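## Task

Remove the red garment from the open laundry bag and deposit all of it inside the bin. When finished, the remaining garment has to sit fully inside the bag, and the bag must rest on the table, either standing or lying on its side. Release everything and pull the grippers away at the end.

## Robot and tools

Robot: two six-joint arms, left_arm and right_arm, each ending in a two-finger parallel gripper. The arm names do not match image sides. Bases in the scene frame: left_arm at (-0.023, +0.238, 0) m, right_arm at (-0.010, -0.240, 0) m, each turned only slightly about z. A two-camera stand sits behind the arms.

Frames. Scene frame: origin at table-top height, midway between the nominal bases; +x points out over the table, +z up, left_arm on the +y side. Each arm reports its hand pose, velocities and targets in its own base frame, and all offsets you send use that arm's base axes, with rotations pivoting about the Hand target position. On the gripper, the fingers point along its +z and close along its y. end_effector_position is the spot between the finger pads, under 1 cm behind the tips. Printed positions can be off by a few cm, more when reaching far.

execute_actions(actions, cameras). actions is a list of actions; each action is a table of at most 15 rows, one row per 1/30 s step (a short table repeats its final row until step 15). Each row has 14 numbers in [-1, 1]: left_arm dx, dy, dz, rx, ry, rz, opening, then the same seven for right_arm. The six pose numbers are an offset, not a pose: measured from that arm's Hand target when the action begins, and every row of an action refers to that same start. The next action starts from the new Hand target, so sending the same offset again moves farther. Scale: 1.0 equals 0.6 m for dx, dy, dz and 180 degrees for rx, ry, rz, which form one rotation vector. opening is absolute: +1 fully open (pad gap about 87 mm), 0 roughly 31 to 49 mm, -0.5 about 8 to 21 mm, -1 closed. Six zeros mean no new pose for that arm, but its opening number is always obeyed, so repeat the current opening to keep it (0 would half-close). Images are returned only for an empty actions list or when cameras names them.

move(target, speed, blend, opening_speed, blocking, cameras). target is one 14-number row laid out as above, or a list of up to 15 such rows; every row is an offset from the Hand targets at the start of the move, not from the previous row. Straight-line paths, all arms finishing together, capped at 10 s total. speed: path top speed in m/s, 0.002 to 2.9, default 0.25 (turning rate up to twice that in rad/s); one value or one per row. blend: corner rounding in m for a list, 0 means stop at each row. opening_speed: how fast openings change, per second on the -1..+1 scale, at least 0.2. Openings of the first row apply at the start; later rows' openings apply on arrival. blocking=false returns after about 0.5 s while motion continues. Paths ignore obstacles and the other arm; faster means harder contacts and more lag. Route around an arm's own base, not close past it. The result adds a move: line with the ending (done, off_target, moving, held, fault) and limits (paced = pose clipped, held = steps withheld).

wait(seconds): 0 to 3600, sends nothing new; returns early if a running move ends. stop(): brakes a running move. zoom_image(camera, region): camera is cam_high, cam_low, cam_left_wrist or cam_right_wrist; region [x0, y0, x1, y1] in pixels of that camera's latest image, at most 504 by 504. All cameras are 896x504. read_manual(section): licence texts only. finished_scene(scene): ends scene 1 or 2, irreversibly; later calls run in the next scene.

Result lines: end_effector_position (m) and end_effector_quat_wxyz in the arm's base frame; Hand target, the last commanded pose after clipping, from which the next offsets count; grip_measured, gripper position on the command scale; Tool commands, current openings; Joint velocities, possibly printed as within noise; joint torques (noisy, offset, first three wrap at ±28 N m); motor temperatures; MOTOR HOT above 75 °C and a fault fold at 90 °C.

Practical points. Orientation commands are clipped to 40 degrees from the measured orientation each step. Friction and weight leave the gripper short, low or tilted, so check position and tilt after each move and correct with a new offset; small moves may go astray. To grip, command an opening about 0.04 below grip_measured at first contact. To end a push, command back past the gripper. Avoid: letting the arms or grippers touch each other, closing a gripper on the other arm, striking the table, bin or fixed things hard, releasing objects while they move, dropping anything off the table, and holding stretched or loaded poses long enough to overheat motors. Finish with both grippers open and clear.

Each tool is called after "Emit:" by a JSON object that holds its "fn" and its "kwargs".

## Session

Emit:
{"fn": "execute_actions", "kwargs": {"actions": []}}

Emit:
{"fn": "zoom_image", "kwargs": {"camera": "cam_high", "region": [390, 150, 630, 460]}}

Scene clock: 0.00 s.
left_arm: end_effector_position=(+0.3147, +0.0152, +0.2614) grip_measured=+1.000 end_effector_quat_wxyz=(+0.613, -0.251, +0.729, -0.172) | right_arm: end_effector_position=(+0.3511, +0.0161, +0.2492) grip_measured=+1.000 end_effector_quat_wxyz=(+0.495, +0.139, +0.857, +0.029)
Joint positions: left_arm=[0.195 0.767 0.708 -0.133 0.135 -0.58 1] | right_arm=[0.092 1.15 1.138 -0.529 0.167 0.319 1]
Joint velocities: within noise
Joint torques (N m): no reading
Motor temperatures (°C): left_arm=[21 25 30 33 18 20 19] | right_arm=[19 42 33 22 21 22 20]
Heat: left arm: 33 °C; right arm: 42 °C.
Hand target: left_arm +0.3154, +0.0153, +0.2677; +0.619, -0.249, +0.724, -0.173 | right_arm +0.3515, +0.0162, +0.2544; +0.500, +0.139, +0.854, +0.031
Tool commands: left_gripper/opening=+1.0 right_gripper/opening=+1.0

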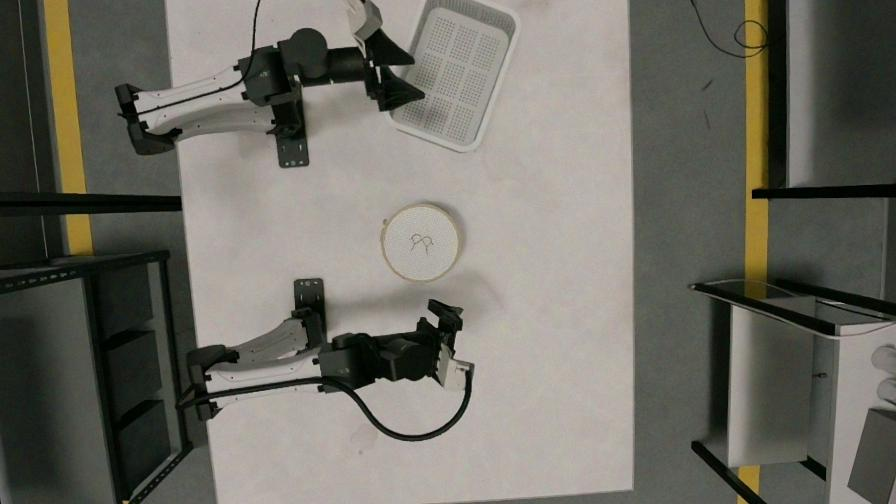

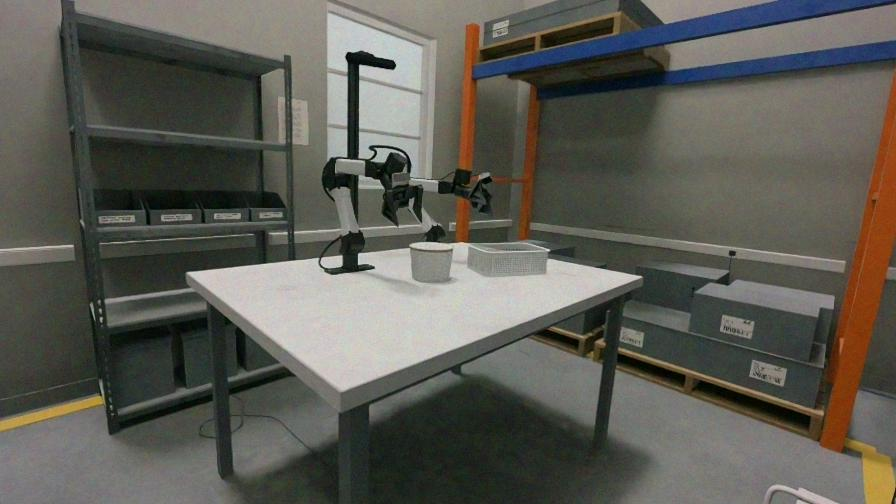

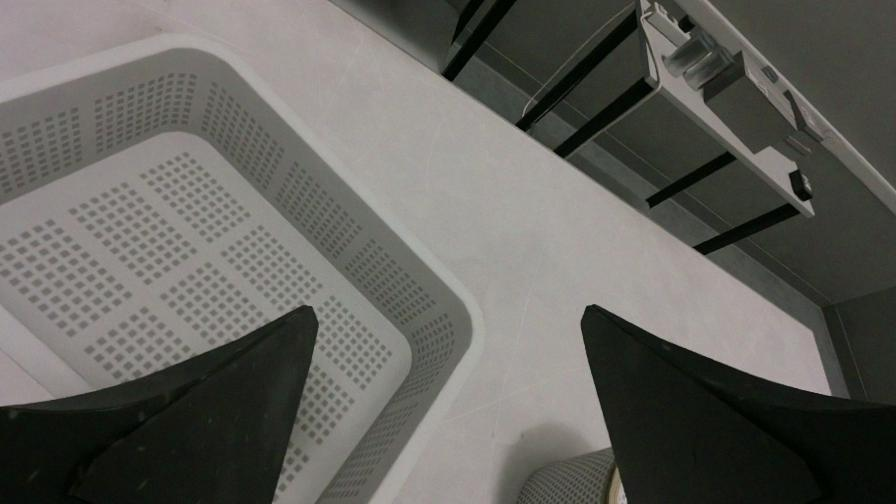

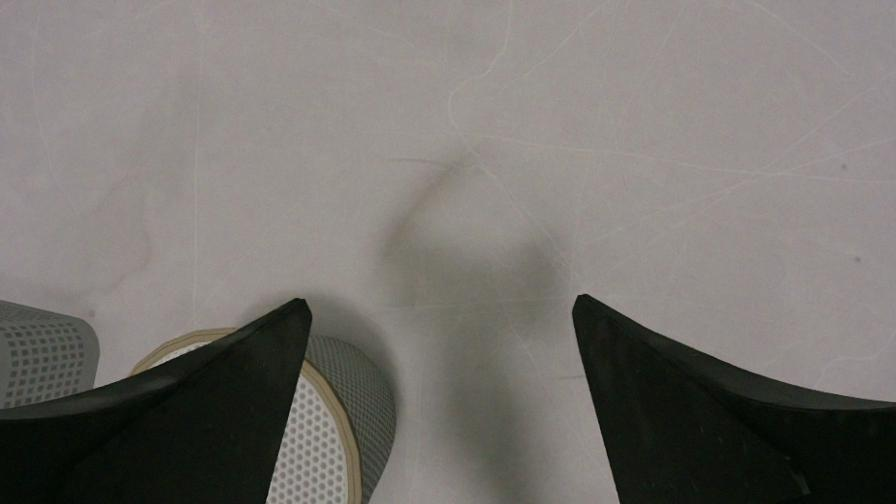

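Scaled by 1.626 from the camera's image (finer frame: 1280x720).

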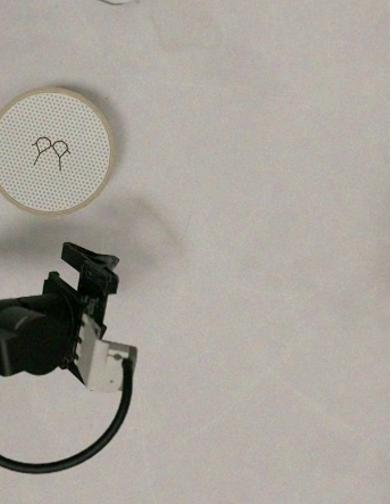

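Emit:
{"fn": "move", "kwargs": {"target": [0,0,0,0,0,0,1, -0.036,-0.03,-0.04,0.297,0.14,0.185,0], "cameras": ["cam_right_wrist","cam_high"]}}

Emit:
{"fn": "zoom_image", "kwargs": {"camera": "cam_high", "region": [350, 170, 500, 310]}}

Scene clock: 19.50 s.
left_arm: end_effector_position=(+0.3147, +0.0152, +0.2614) grip_measured=+1.000 end_effector_quat_wxyz=(+0.613, -0.251, +0.729, -0.172) | right_arm: end_effector_position=(+0.3271, -0.0013, +0.2257) grip_measured=+0.000 end_effector_quat_wxyz=(+0.165, +0.111, +0.841, +0.504)
Joint positions: left_arm=[0.195 0.767 0.708 -0.133 0.135 -0.58 1] | right_arm=[-0.489 1.842 1.663 -1.475 -1.116 -0.278 0.5]
Joint torques (N m): left_arm=[-0.01 -0.17 7.94 1.89 -0.01 0.04] | right_arm=[0.23 -7.69 8.02 0.07 -0.5 -0.18]
Heat: left arm: 37 °C; right arm: 42 °C.
Hand target: left_arm +0.3154, +0.0153, +0.2677; +0.619, -0.249, +0.724, -0.173 | right_arm +0.3299, -0.0019, +0.2304; +0.169, +0.108, +0.837, +0.509
Off the commanded pose: left_arm 0.006 m, 1 deg | right_arm 0.005 m, 1 deg.
move: done
Images, in order (width x height): cam_high 896x504, cam_right_wrist 896x504.

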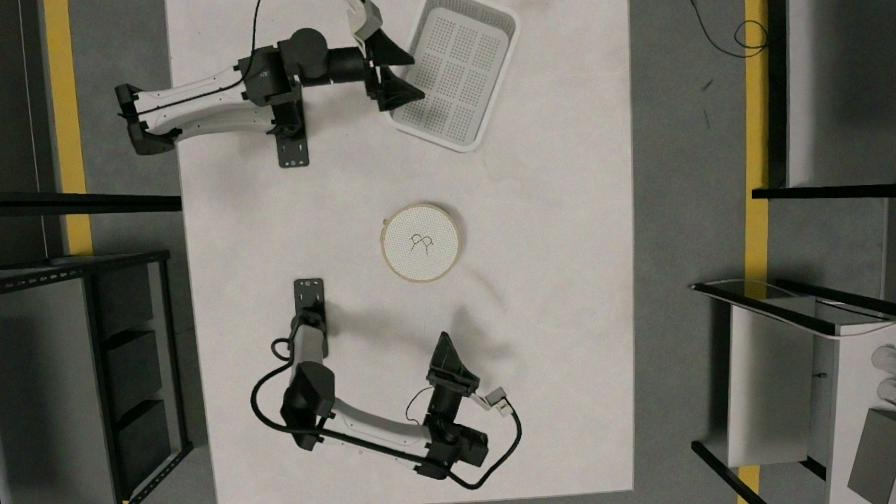

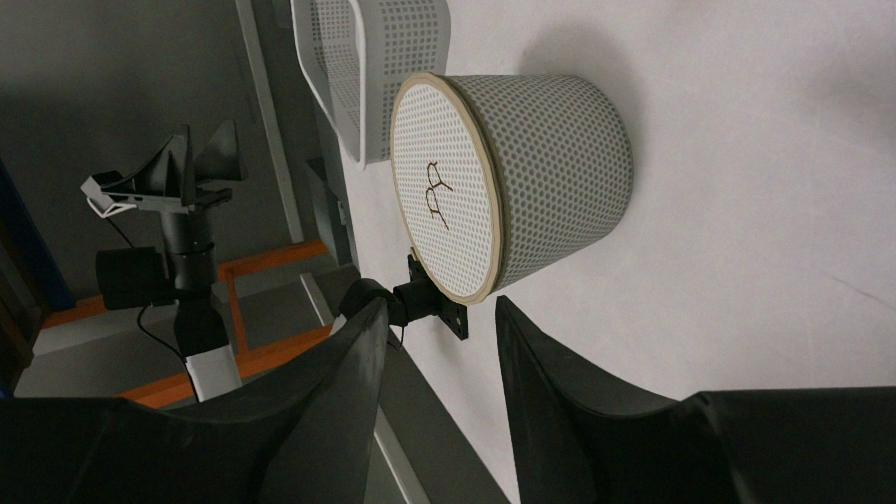

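Scaled by 3.360 from the camera's image (finer frame: 1280x720).

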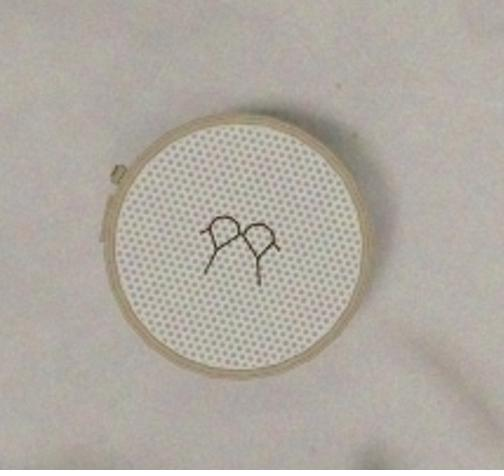

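Emit:
{"fn": "zoom_image", "kwargs": {"camera": "cam_right_wrist", "region": [380, 60, 640, 310]}}

Emit:
{"fn": "zoom_image", "kwargs": {"camera": "cam_low", "region": [390, 225, 570, 295]}}

Scaled by 1.938 from the camera's image (finer frame: 1280x720).

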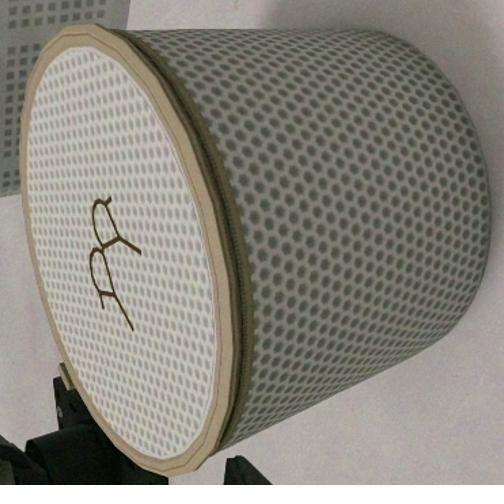

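This scene's latest camera images include none from cam_low. They are from: cam_high, cam_right_wrist. cam_low's image comes with the result of a call that names it in "cameras".

Emit:
{"fn": "move", "kwargs": {"target": [0,0,0,0,0,0,1, -0.05,0.09,-0.115,0,0,0.117,0], "cameras": ["cam_right_wrist"]}}

Scene clock: 42.77 s.
left_arm: end_effector_position=(+0.3147, +0.0152, +0.2614) grip_measured=+1.000 end_effector_quat_wxyz=(+0.613, -0.251, +0.729, -0.172) | right_arm: end_effector_position=(+0.3047, +0.0524, +0.1661) grip_measured=+0.000 end_effector_quat_wxyz=(+0.095, -0.044, +0.843, +0.528)
Joint positions: left_arm=[0.195 0.767 0.708 -0.133 0.135 -0.58 1] | right_arm=[-0.316 1.963 1.564 -1.555 -1.096 -0.655 0.5]
Joint torques (N m): left_arm=[0.01 -0.2 7.95 1.89 0 0.04] | right_arm=[0.47 -8.38 4.63 -0.44 -0.18 -0.18]
Motor temperatures (°C): left_arm=[21 24 33 39 18 20 19] | right_arm=[19 44 36 23 21 22 20]
Heat: left arm: 39 °C; right arm: 44 °C.
Hand target: left_arm +0.3154, +0.0153, +0.2677; +0.619, -0.249, +0.724, -0.173 | right_arm +0.2999, +0.0522, +0.1614; +0.073, -0.047, +0.843, +0.532
Off the commanded pose: left_arm 0.006 m, 1 deg | right_arm 0.007 m, 3 deg.
joint sent to its limit (right arm) — joint 4 (wrist pitch), lower limit. The joint targets still meet the commanded pose.
move: off_target (right_arm)

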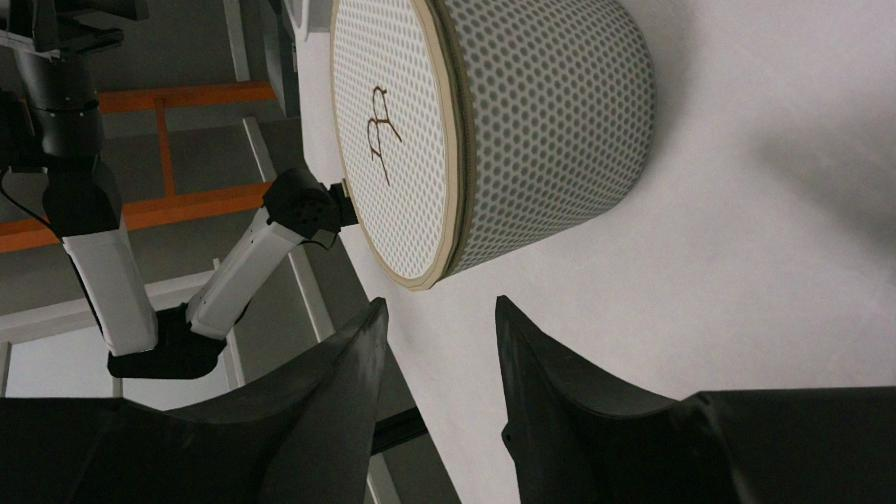

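Emit:
{"fn": "move", "kwargs": {"target": [0,0,0,0,0,0,1, 0.01,0.115,-0.036,0,0,0,0], "speed": 0.12, "cameras": ["cam_right_wrist"]}}

Scene clock: 47.60 s.
left_arm: end_effector_position=(+0.3147, +0.0152, +0.2614) grip_measured=+1.000 end_effector_quat_wxyz=(+0.613, -0.251, +0.729, -0.172) | right_arm: end_effector_position=(+0.3065, +0.1188, +0.1321) grip_measured=+0.000 end_effector_quat_wxyz=(+0.060, -0.042, +0.845, +0.529)
Joint positions: left_arm=[0.195 0.767 0.708 -0.133 0.135 -0.58 1] | right_arm=[-0.114 1.906 1.363 -1.133 -1.121 -0.279 0.5]
Joint torques (N m): left_arm=[0.02 -0.2 7.95 1.88 -0.02 0.04] | right_arm=[0.75 -11.96 4.63 0.24 -0.46 0.06]
Heat: left arm: 39 °C; right arm: 44 °C.
Hand target: left_arm +0.3154, +0.0153, +0.2677; +0.619, -0.249, +0.724, -0.173 | right_arm +0.3058, +0.1212, +0.1397; +0.073, -0.047, +0.843, +0.531
Off the commanded pose: left_arm 0.006 m, 1 deg | right_arm 0.008 m, 2 deg.
move: done

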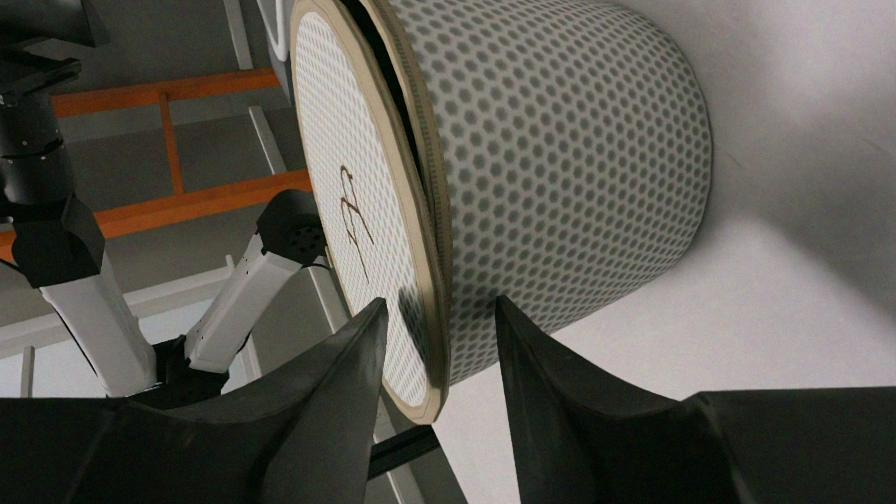

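Emit:
{"fn": "move", "kwargs": {"target": [0,0,0,0,0,0,1, 0,0,0,0,0,0,-1], "opening_speed": 1}}

Emit:
{"fn": "move", "kwargs": {"target": [[0,0,0,0,0,0,1, -0.005,-0.003,0,0,0,-0.097,-1],[0,0,0,0,0,0,1, -0.01,0.005,0,0,0,-0.194,-1],[0,0,0,0,0,0,1, 0.005,0.025,0,0,0,-0.29,-1],[0,0,0,0,0,0,1, 0.02,0.06,0,0,0,-0.389,-1]], "blend": [0.01,0.01,0.01,0], "speed": 0.12, "cameras": ["cam_right_wrist","cam_high"]}}

Scene clock: 53.67 s.
left_arm: end_effector_position=(+0.3147, +0.0152, +0.2614) grip_measured=+1.000 end_effector_quat_wxyz=(+0.613, -0.251, +0.729, -0.172) | right_arm: end_effector_position=(+0.3069, +0.1188, +0.1321) grip_measured=-0.625 end_effector_quat_wxyz=(+0.061, -0.041, +0.845, +0.529)
Joint positions: left_arm=[0.195 0.767 0.708 -0.133 0.135 -0.58 1] | right_arm=[-0.114 1.906 1.363 -1.13 -1.121 -0.276 0.187]
Joint torques (N m): left_arm=[0.02 -0.2 7.92 1.89 -0.01 0.04] | right_arm=[0.49 -12 4.59 0.25 -0.47 0.02]
Heat: left arm: 39 °C; right arm: 45 °C.
Hand target: left_arm +0.3154, +0.0153, +0.2677; +0.619, -0.249, +0.724, -0.173 | right_arm +0.3058, +0.1212, +0.1397; +0.073, -0.047, +0.843, +0.531
Off the commanded pose: left_arm 0.006 m, 1 deg | right_arm 0.008 m, 2 deg.
move: done

Scene clock: 59.63 s.
left_arm: end_effector_position=(+0.3147, +0.0152, +0.2614) grip_measured=+1.000 end_effector_quat_wxyz=(+0.613, -0.251, +0.729, -0.172) | right_arm: end_effector_position=(+0.3159, +0.1600, +0.1400) grip_measured=-0.625 end_effector_quat_wxyz=(+0.356, +0.439, +0.723, +0.397)
Joint positions: left_arm=[0.195 0.767 0.708 -0.133 0.135 -0.58 1] | right_arm=[0.4 1.066 0.462 0.157 0.095 1.431 0.187]
Joint torques (N m): left_arm=[0.02 -0.2 7.95 1.89 -0.02 0.04] | right_arm=[0.64 -2.73 6.41 1.77 0.44 -0.03]
Heat: left arm: 40 °C; right arm: 45 °C.
Hand target: left_arm +0.3154, +0.0153, +0.2677; +0.619, -0.249, +0.724, -0.173 | right_arm +0.3179, +0.1572, +0.1397; +0.364, +0.445, +0.717, +0.394
Off the commanded pose: left_arm 0.006 m, 1 deg | right_arm 0.003 m, 1 deg.
move: done
Images, in order (width x height): cam_high 896x504, cam_right_wrist 896x504.

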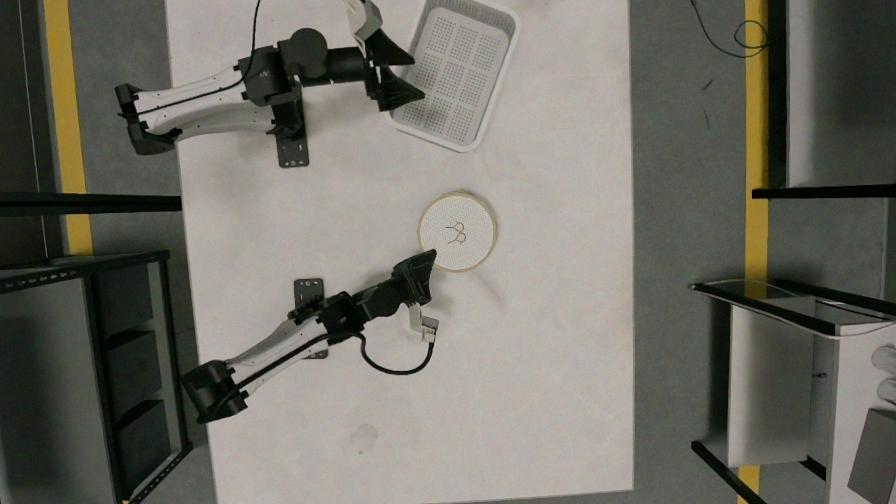

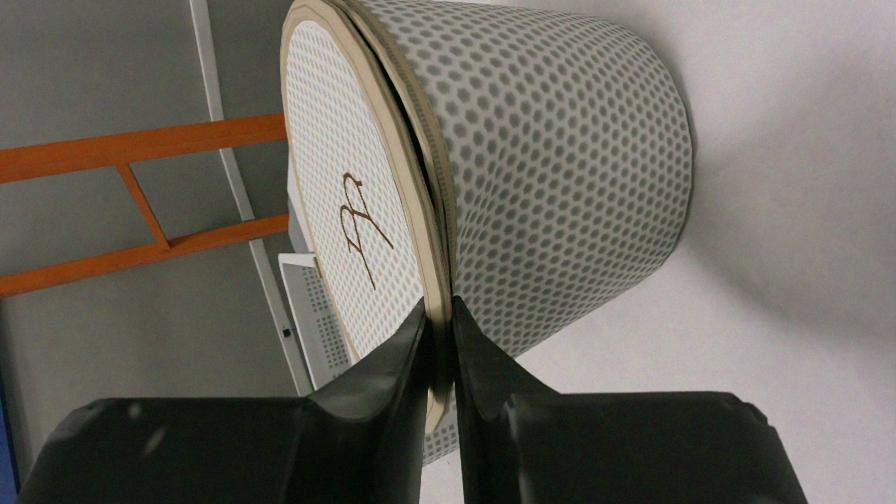

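Emit:
{"fn": "move", "kwargs": {"target": [0,0,0,0,0,0,1, 0,0,0,0,0,0,0], "opening_speed": 1.5}}

Emit:
{"fn": "move", "kwargs": {"target": [[0,0,0,0,0,0,1, -0.11,-0.04,0.05,0,0,0,0],[0,0,0,0,0,0,1, -0.05,-0.17,0.08,0,0,0.1,0],[0,0,0,0,0,0,1, 0.07,-0.165,0.06,0,0,0.271,0],[0,0,0,0,0,0,1, 0.08,-0.1,0.036,0,0,0.271,0]], "blend": [0.02,0.03,0.02,0], "speed": 0.2, "cameras": ["cam_right_wrist","cam_high"]}}

Emit:
{"fn": "zoom_image", "kwargs": {"camera": "cam_right_wrist", "region": [320, 60, 640, 380]}}

Scene clock: 69.90 s.
left_arm: end_effector_position=(+0.3147, +0.0152, +0.2614) grip_measured=+1.000 end_effector_quat_wxyz=(+0.613, -0.251, +0.729, -0.172) | right_arm: end_effector_position=(+0.3172, +0.1581, +0.1404) grip_measured=+0.000 end_effector_quat_wxyz=(+0.360, +0.442, +0.721, +0.394)
Joint positions: left_arm=[0.195 0.767 0.708 -0.133 0.135 -0.58 1] | right_arm=[0.4 1.066 0.462 0.158 0.107 1.431 0.5]
Joint torques (N m): left_arm=[0.01 -0.2 7.97 1.89 -0.01 0.04] | right_arm=[0.64 -2.69 6.38 1.82 0.32 -0.02]
Heat: left arm: 40 °C; right arm: 43 °C.
Hand target: left_arm +0.3154, +0.0153, +0.2677; +0.619, -0.249, +0.724, -0.173 | right_arm +0.3179, +0.1571, +0.1397; +0.365, +0.445, +0.717, +0.394
Off the commanded pose: left_arm 0.006 m, 1 deg | right_arm 0.001 m, 1 deg.
move: done

Scene clock: 73.53 s.
left_arm: end_effector_position=(+0.3147, +0.0152, +0.2614) grip_measured=+1.000 end_effector_quat_wxyz=(+0.613, -0.251, +0.729, -0.172) | right_arm: end_effector_position=(+0.3646, +0.0989, +0.1668) grip_measured=+0.000 end_effector_quat_wxyz=(+0.169, +0.101, +0.834, +0.515)
Joint positions: left_arm=[0.195 0.767 0.708 -0.133 0.135 -0.58 1] | right_arm=[-0.178 1.722 1.227 -0.558 -1.077 0.377 0.5]
Joint torques (N m): left_arm=[0.01 -0.2 7.97 1.89 -0.01 0.04] | right_arm=[0.17 -8.08 5.49 1.16 -0.14 0.05]
Heat: left arm: 40 °C; right arm: 43 °C.
Hand target: left_arm +0.3154, +0.0153, +0.2677; +0.619, -0.249, +0.724, -0.173 | right_arm +0.3659, +0.0971, +0.1614; +0.169, +0.109, +0.837, +0.509
Off the commanded pose: left_arm 0.006 m, 1 deg | right_arm 0.006 m, 1 deg.
move: done
Images, in order (width x height): cam_high 896x504, cam_right_wrist 896x504.

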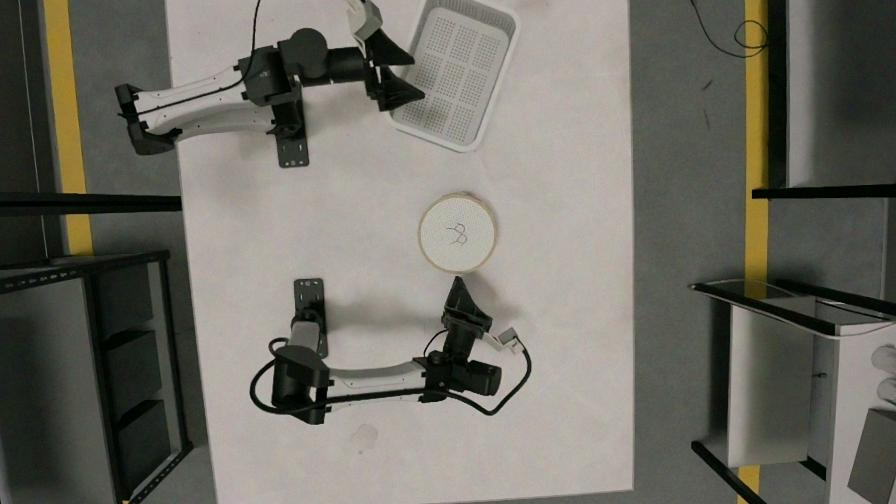

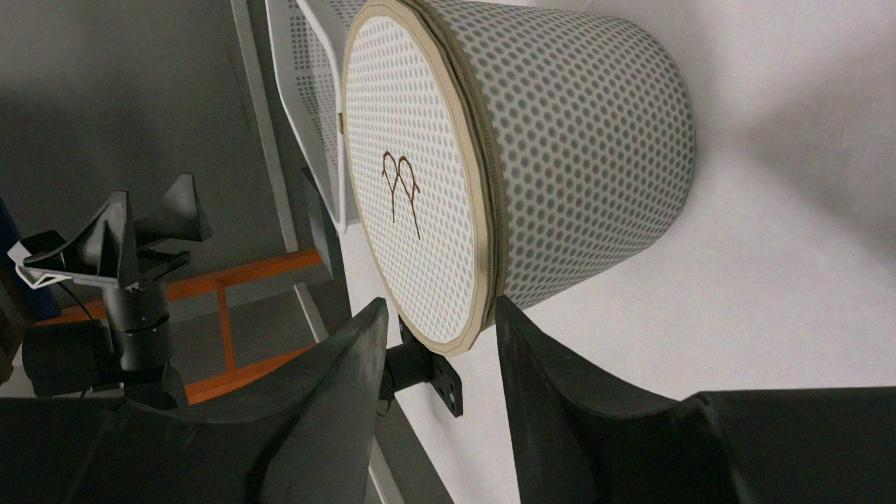

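Scaled by 1.575 from the camera's image (finer frame: 1280x720).

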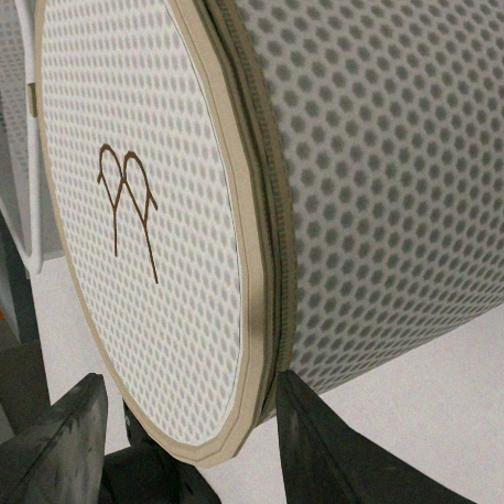

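Emit:
{"fn": "move", "kwargs": {"target": [0,0,0,0,0,0,1, 0.13,-0.02,0.02,0,0,0.14,0], "speed": 0.2, "cameras": ["cam_right_wrist"]}}

Emit:
{"fn": "zoom_image", "kwargs": {"camera": "cam_right_wrist", "region": [300, 40, 620, 360]}}

Scene clock: 81.20 s.
left_arm: end_effector_position=(+0.3147, +0.0152, +0.2614) grip_measured=+1.000 end_effector_quat_wxyz=(+0.613, -0.251, +0.729, -0.172) | right_arm: end_effector_position=(+0.4432, +0.0835, +0.1734) grip_measured=+0.000 end_effector_quat_wxyz=(+0.103, -0.040, +0.842, +0.527)
Joint positions: left_arm=[0.195 0.767 0.708 -0.133 0.135 -0.58 1] | right_arm=[-0.163 2.441 2.388 -1.554 -1.134 -0.281 0.5]
Joint torques (N m): left_arm=[0.03 -0.18 7.94 1.89 0 0.03] | right_arm=[0.72 -12.27 7.95 0.06 -0.36 -0.15]
Heat: left arm: 40 °C; right arm: 44 °C.
Hand target: left_arm +0.3154, +0.0153, +0.2677; +0.619, -0.249, +0.724, -0.173 | right_arm +0.4439, +0.0852, +0.1734; +0.054, -0.076, +0.840, +0.534
Off the commanded pose: left_arm 0.006 m, 1 deg | right_arm 0.002 m, 7 deg.
joint sent to its limit (right arm) — joint 4 (wrist pitch), lower limit. The joint targets are off in orientation, not in position.
move: off_target (right_arm)

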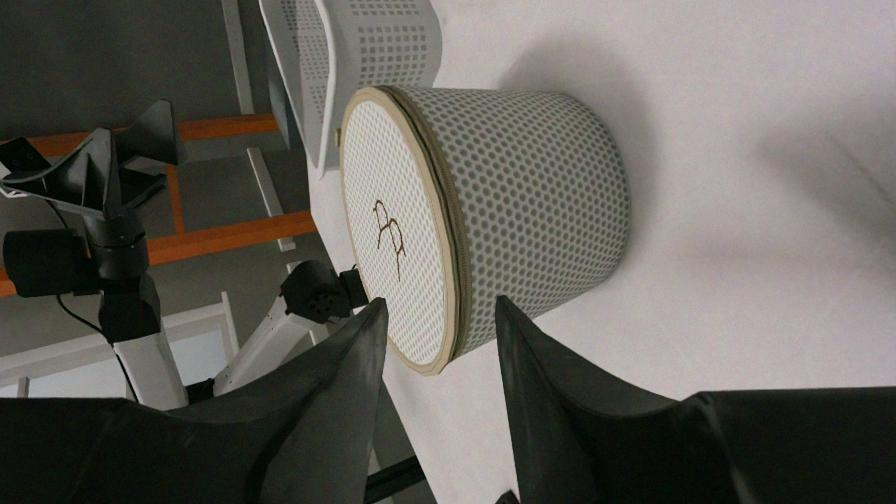

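Scaled by 1.575 from the camera's image (finer frame: 1280x720).

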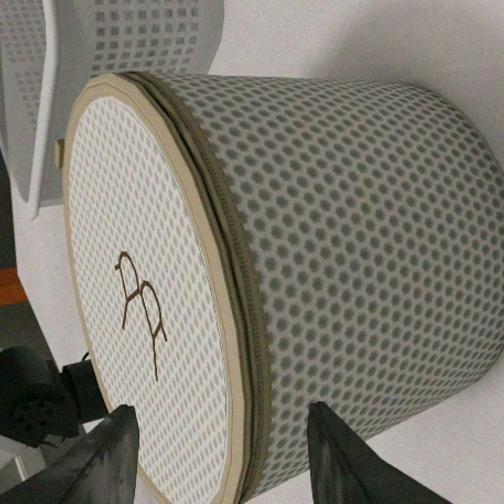

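Emit:
{"fn": "move", "kwargs": {"target": [0,0,0,0,0,0,1, -0.06,0.02,-0.005,0,0,-0.05,-0.2], "speed": 0.15, "cameras": ["cam_right_wrist"]}}

Emit:
{"fn": "zoom_image", "kwargs": {"camera": "cam_right_wrist", "region": [360, 160, 600, 340]}}

Scene clock: 95.43 s.
left_arm: end_effector_position=(+0.3147, +0.0152, +0.2614) grip_measured=+1.000 end_effector_quat_wxyz=(+0.613, -0.251, +0.729, -0.172) | right_arm: end_effector_position=(+0.4093, +0.0963, +0.1583) grip_measured=-0.200 end_effector_quat_wxyz=(+0.080, -0.003, +0.844, +0.531)
Joint positions: left_arm=[0.195 0.767 0.708 -0.133 0.135 -0.58 1] | right_arm=[-0.15 2.224 1.94 -1.293 -1.134 -0.16 0.4]
Joint torques (N m): left_arm=[-0.01 -0.18 7.97 1.89 0 0.04] | right_arm=[0.4 -15.86 5.01 0.42 -0.36 -0.03]
Motor temperatures (°C): left_arm=[21 24 34 40 18 20 19] | right_arm=[19 51 36 23 21 22 20]
Heat: left arm: 40 °C; right arm: 51 °C.
Hand target: left_arm +0.3154, +0.0153, +0.2677; +0.619, -0.249, +0.724, -0.173 | right_arm +0.4079, +0.0972, +0.1704; +0.096, -0.010, +0.844, +0.528
Off the commanded pose: left_arm 0.006 m, 1 deg | right_arm 0.012 m, 2 deg.
move: off_target (right_arm)

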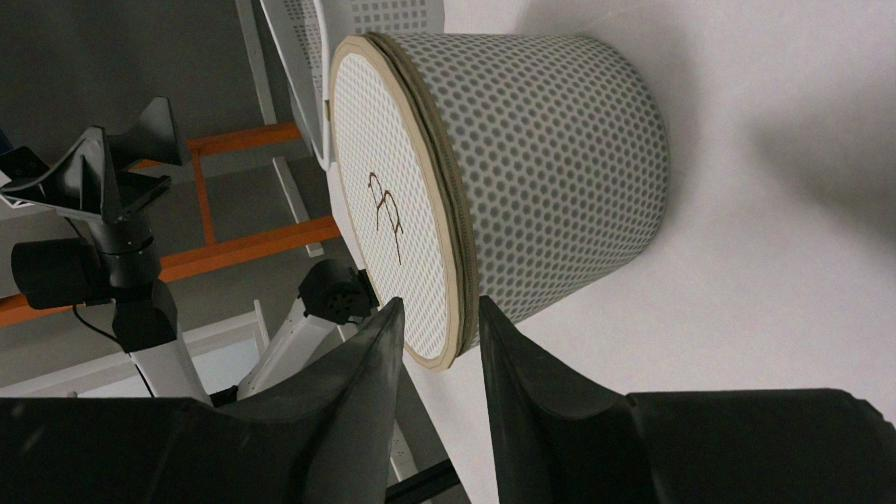

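Scaled by 2.100 from the camera's image (finer frame: 1280x720).

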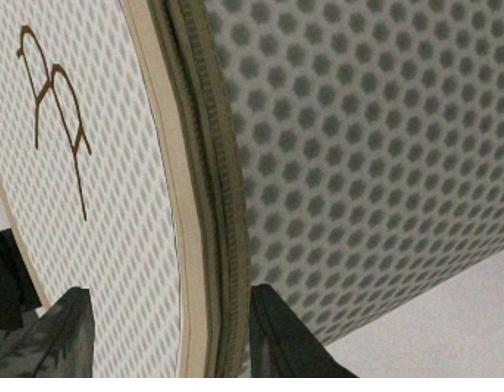

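Emit:
{"fn": "move", "kwargs": {"target": [0,0,0,0,0,0,1, 0,0,0.016,0,0,0,-0.2], "speed": 0.1, "cameras": ["cam_right_wrist"]}}

Emit:
{"fn": "zoom_image", "kwargs": {"camera": "cam_right_wrist", "region": [360, 160, 600, 340]}}

Scene clock: 100.63 s.
left_arm: end_effector_position=(+0.3147, +0.0152, +0.2614) grip_measured=+1.000 end_effector_quat_wxyz=(+0.613, -0.251, +0.729, -0.172) | right_arm: end_effector_position=(+0.4091, +0.0964, +0.1604) grip_measured=-0.200 end_effector_quat_wxyz=(+0.082, -0.003, +0.844, +0.531)
Joint positions: left_arm=[0.195 0.767 0.708 -0.133 0.135 -0.58 1] | right_arm=[-0.15 2.218 1.94 -1.292 -1.134 -0.155 0.4]
Joint torques (N m): left_arm=[0.02 -0.17 7.97 1.89 -0.01 0.04] | right_arm=[0.42 -15.69 7.64 0.12 -0.36 0]
Heat: left arm: 40 °C; right arm: 54 °C.
Hand target: left_arm +0.3154, +0.0153, +0.2677; +0.619, -0.249, +0.724, -0.173 | right_arm +0.4079, +0.0972, +0.1800; +0.096, -0.010, +0.844, +0.528
Off the commanded pose: left_arm 0.006 m, 1 deg | right_arm 0.020 m, 2 deg.
move: off_target (right_arm)

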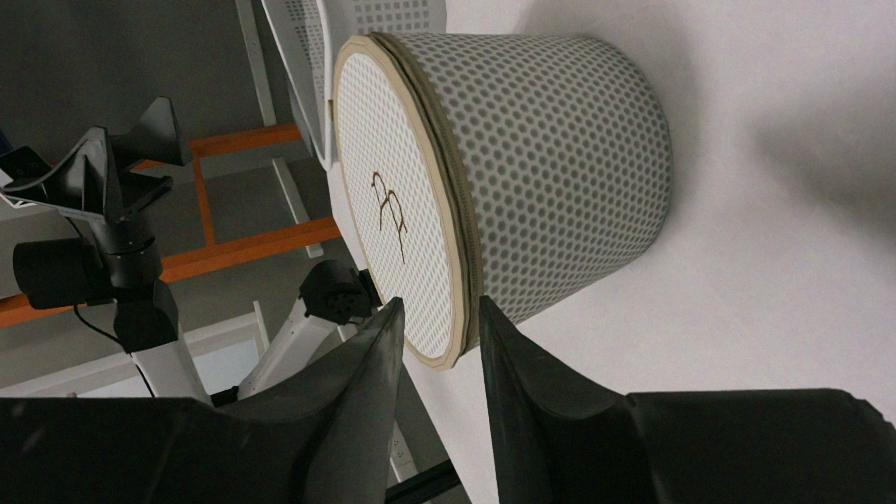

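Scaled by 2.100 from the camera's image (finer frame: 1280x720).

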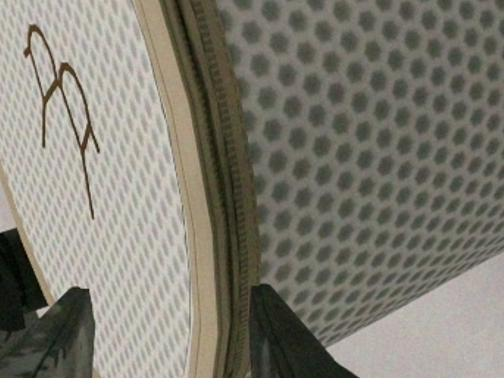

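Emit:
{"fn": "move", "kwargs": {"target": [[0,0,0,0,0,0,1, 0,-0.01,0.012,0,0,0,-0.2],[0,0,0,0,0,0,1, 0.005,0.05,-0.022,0,0,0,-0.2]], "speed": 0.08, "cameras": ["cam_right_wrist"]}}

Emit:
{"fn": "zoom_image", "kwargs": {"camera": "cam_right_wrist", "region": [360, 160, 600, 340]}}

Scene clock: 106.33 s.
left_arm: end_effector_position=(+0.3147, +0.0152, +0.2614) grip_measured=+1.000 end_effector_quat_wxyz=(+0.613, -0.251, +0.729, -0.172) | right_arm: end_effector_position=(+0.4122, +0.1271, +0.1558) grip_measured=-0.200 end_effector_quat_wxyz=(+0.080, -0.004, +0.842, +0.533)
Joint positions: left_arm=[0.195 0.767 0.708 -0.133 0.135 -0.58 1] | right_arm=[-0.079 2.174 1.844 -1.097 -1.134 0.004 0.4]
Joint torques (N m): left_arm=[0.01 -0.18 7.97 1.89 -0.01 0.04] | right_arm=[0.4 -15.64 5.18 0.6 -0.28 0.09]
Motor temperatures (°C): left_arm=[21 24 34 40 18 20 19] | right_arm=[19 56 36 23 21 22 20]
Heat: left arm: 40 °C; right arm: 56 °C.
Hand target: left_arm +0.3154, +0.0153, +0.2677; +0.619, -0.249, +0.724, -0.173 | right_arm +0.4109, +0.1273, +0.1668; +0.096, -0.010, +0.844, +0.528
Off the commanded pose: left_arm 0.006 m, 1 deg | right_arm 0.011 m, 2 deg.
move: off_target (right_arm)

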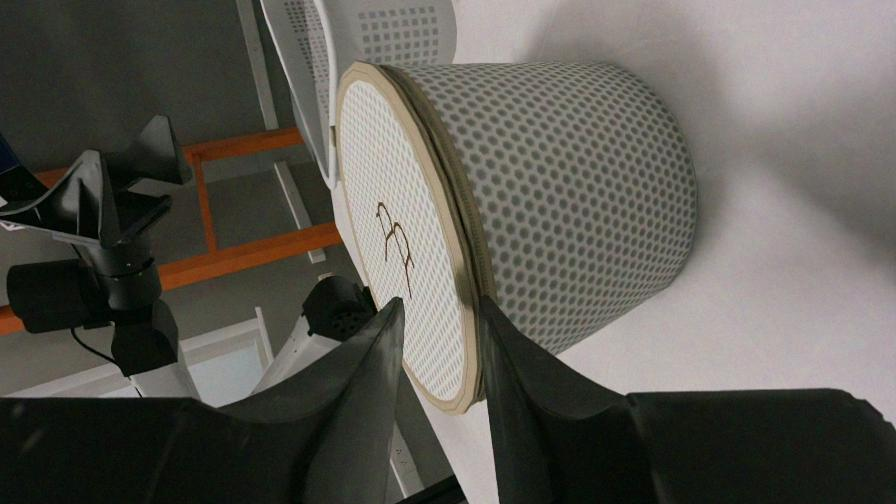

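Scaled by 2.100 from the camera's image (finer frame: 1280x720).

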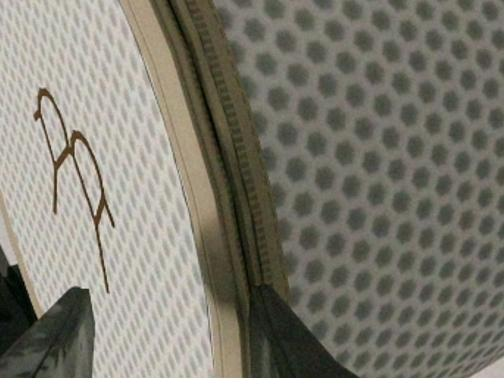

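Emit:
{"fn": "move", "kwargs": {"target": [0,0,0,0,0,0,1, 0.003,0.05,0.0,0,0,0,-0.2], "speed": 0.06, "cameras": ["cam_right_wrist"]}}

Emit:
{"fn": "zoom_image", "kwargs": {"camera": "cam_right_wrist", "region": [360, 160, 600, 340]}}

Scene clock: 110.97 s.
left_arm: end_effector_position=(+0.3147, +0.0152, +0.2614) grip_measured=+1.000 end_effector_quat_wxyz=(+0.613, -0.251, +0.729, -0.172) | right_arm: end_effector_position=(+0.4141, +0.1566, +0.1557) grip_measured=-0.200 end_effector_quat_wxyz=(+0.080, -0.004, +0.842, +0.533)
Joint positions: left_arm=[0.195 0.767 0.708 -0.133 0.135 -0.58 1] | right_arm=[-0.01 2.135 1.774 -0.926 -1.12 0.158 0.4]
Joint torques (N m): left_arm=[-0.01 -0.17 7.92 1.88 -0.02 0.04] | right_arm=[0.43 -15.46 5.38 0.79 -0.22 0.05]
Motor temperatures (°C): left_arm=[21 24 34 40 18 20 19] | right_arm=[19 57 36 23 21 22 20]
Heat: left arm: 40 °C; right arm: 57 °C.
Hand target: left_arm +0.3154, +0.0153, +0.2677; +0.619, -0.249, +0.724, -0.173 | right_arm +0.4127, +0.1571, +0.1668; +0.096, -0.010, +0.844, +0.528
Off the commanded pose: left_arm 0.006 m, 1 deg | right_arm 0.011 m, 2 deg.
move: off_target (right_arm)

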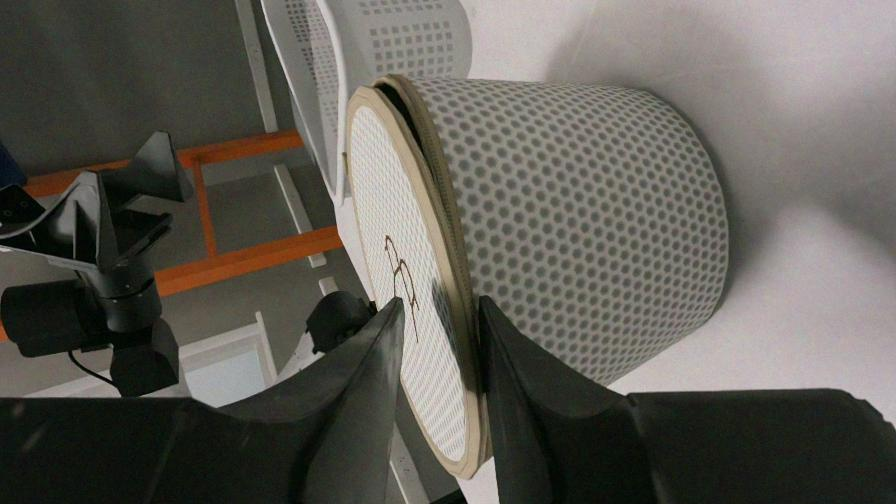

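Scaled by 2.100 from the camera's image (finer frame: 1280x720).

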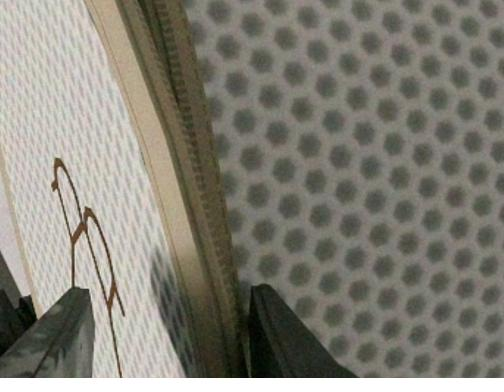

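Emit:
{"fn": "move", "kwargs": {"target": [0,0,0,0,0,0,1, 0.0,0.01,0.02,0,0,0,-0.2], "speed": 0.06, "cameras": ["cam_right_wrist","cam_high"]}}

Emit:
{"fn": "zoom_image", "kwargs": {"camera": "cam_right_wrist", "region": [360, 160, 600, 340]}}

Scene clock: 114.77 s.
left_arm: end_effector_position=(+0.3147, +0.0152, +0.2614) grip_measured=+1.000 end_effector_quat_wxyz=(+0.613, -0.251, +0.729, -0.172) | right_arm: end_effector_position=(+0.4116, +0.1617, +0.1630) grip_measured=-0.200 end_effector_quat_wxyz=(+0.077, +0.000, +0.843, +0.533)
Joint positions: left_arm=[0.195 0.767 0.708 -0.133 0.135 -0.58 1] | right_arm=[0.001 2.118 1.774 -0.926 -1.115 0.19 0.4]
Joint torques (N m): left_arm=[-0.01 -0.21 7.95 1.89 -0.01 0.03] | right_arm=[1.11 -15.21 7.45 0.78 -0.23 0]
Motor temperatures (°C): left_arm=[21 24 34 40 18 20 19] | right_arm=[19 57 36 23 21 22 20]
Heat: left arm: 40 °C; right arm: 57 °C.
Hand target: left_arm +0.3154, +0.0153, +0.2677; +0.619, -0.249, +0.724, -0.173 | right_arm +0.4127, +0.1633, +0.1789; +0.096, -0.010, +0.844, +0.528
Off the commanded pose: left_arm 0.006 m, 1 deg | right_arm 0.016 m, 3 deg.
move: off_target (right_arm)
Images, in order (width x height): cam_high 896x504, cam_right_wrist 896x504.

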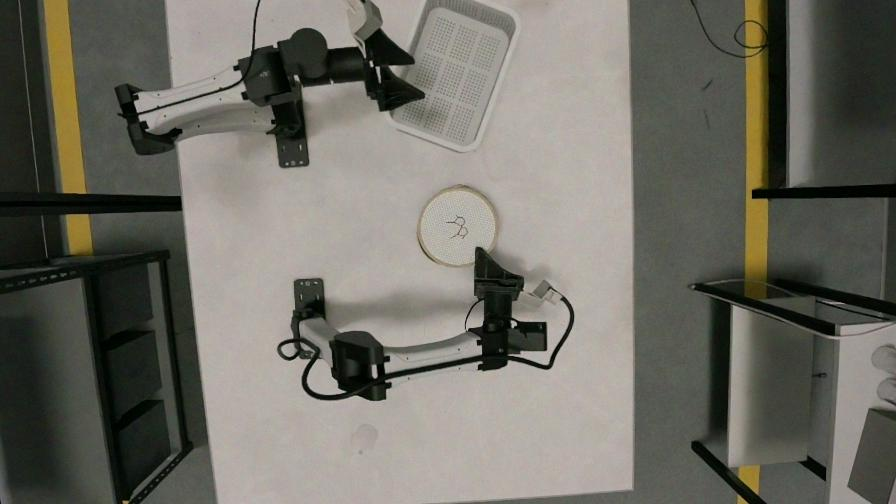

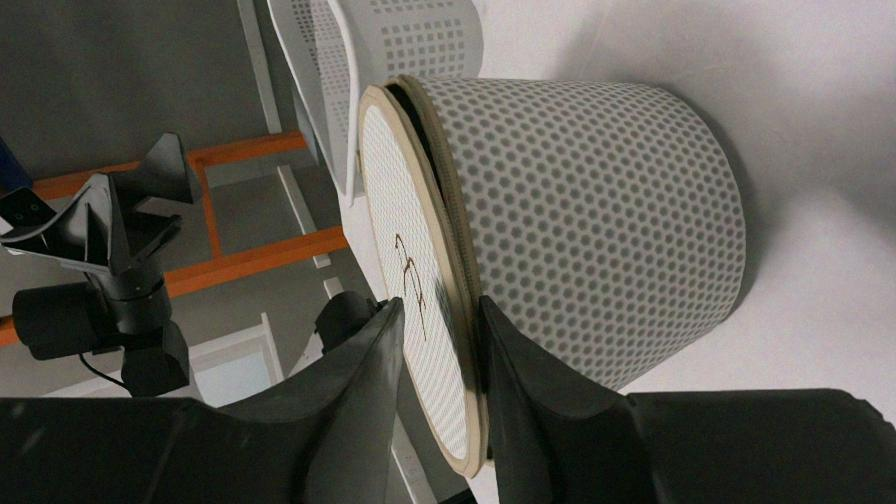

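Scaled by 2.100 from the camera's image (finer frame: 1280x720).

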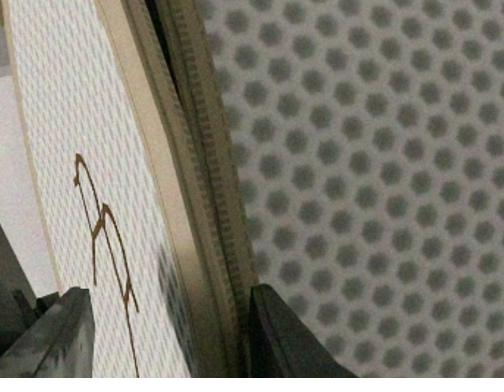

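Emit:
{"fn": "move", "kwargs": {"target": [0,0,0,0,0,0,1, 0,0,-0.015,0,0,0,-1], "opening_speed": 1}}

Emit:
{"fn": "move", "kwargs": {"target": [[0,0,0,0,0,0,1, -0.048,-0.025,-0.01,0,0,-0.125,-1],[0,0,0,0,0,0,1, -0.095,-0.035,-0.01,0,0,-0.25,-1]], "blend": [0.01,0], "speed": 0.12, "cameras": ["cam_right_wrist","cam_high"]}}

Scene clock: 123.03 s.
left_arm: end_effector_position=(+0.3147, +0.0152, +0.2614) grip_measured=+1.000 end_effector_quat_wxyz=(+0.613, -0.251, +0.729, -0.172) | right_arm: end_effector_position=(+0.4149, +0.1617, +0.1631) grip_measured=-0.679 end_effector_quat_wxyz=(+0.085, -0.005, +0.842, +0.533)
Joint positions: left_arm=[0.195 0.767 0.708 -0.133 0.135 -0.58 1] | right_arm=[0.001 2.118 1.774 -0.904 -1.114 0.191 0.161]
Joint torques (N m): left_arm=[-0.01 -0.2 7.97 1.88 -0.01 0.03] | right_arm=[0.77 -14.65 5.05 0.83 -0.22 0.02]
Motor temperatures (°C): left_arm=[21 24 34 41 18 20 19] | right_arm=[19 58 37 23 21 22 20]
Heat: left arm: 41 °C; right arm: 58 °C.
Hand target: left_arm +0.3154, +0.0153, +0.2677; +0.619, -0.249, +0.724, -0.173 | right_arm +0.4127, +0.1633, +0.1699; +0.096, -0.010, +0.844, +0.528
Off the commanded pose: left_arm 0.006 m, 1 deg | right_arm 0.007 m, 1 deg.
move: done

Scene clock: 127.07 s.
left_arm: end_effector_position=(+0.3147, +0.0152, +0.2614) grip_measured=+1.000 end_effector_quat_wxyz=(+0.613, -0.251, +0.729, -0.172) | right_arm: end_effector_position=(+0.3568, +0.1440, +0.1653) grip_measured=-0.678 end_effector_quat_wxyz=(+0.285, +0.306, +0.785, +0.457)
Joint positions: left_arm=[0.195 0.767 0.708 -0.133 0.135 -0.58 1] | right_arm=[0.069 1.324 0.729 0.092 -0.514 1.12 0.161]
Joint torques (N m): left_arm=[0.01 -0.2 7.95 1.89 -0.01 0.03] | right_arm=[0.68 -6.45 5.71 1.62 0.21 -0.02]
Motor temperatures (°C): left_arm=[21 24 34 41 18 20 19] | right_arm=[19 57 37 23 21 22 20]
Heat: left arm: 41 °C; right arm: 57 °C.
Hand target: left_arm +0.3154, +0.0153, +0.2677; +0.619, -0.249, +0.724, -0.173 | right_arm +0.3557, +0.1423, +0.1638; +0.291, +0.314, +0.783, +0.451
Off the commanded pose: left_arm 0.006 m, 1 deg | right_arm 0.003 m, 1 deg.
move: done
Images, in order (width x height): cam_high 896x504, cam_right_wrist 896x504.

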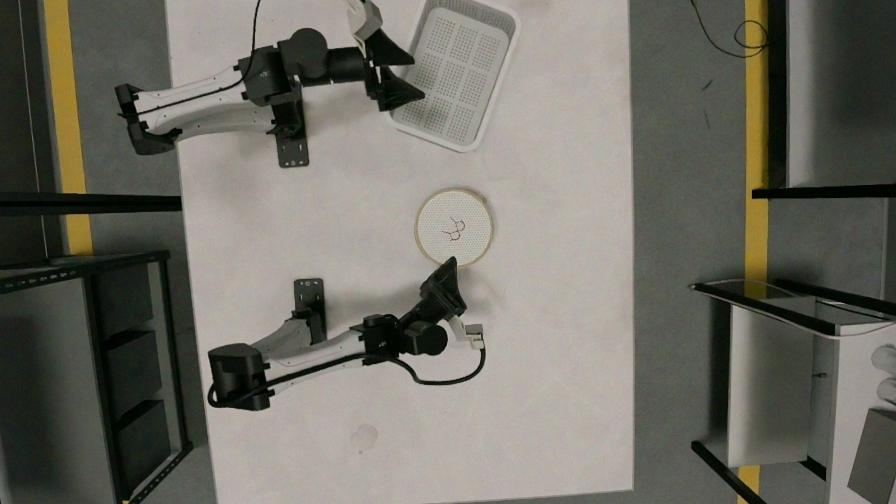

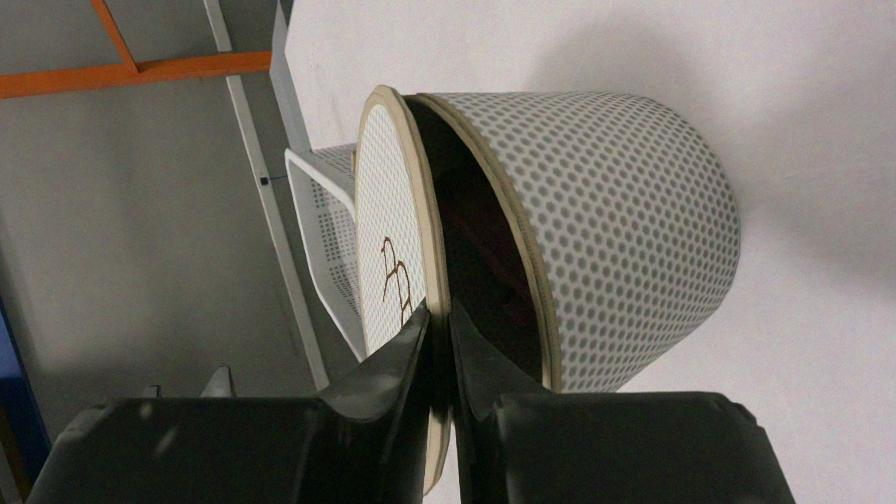

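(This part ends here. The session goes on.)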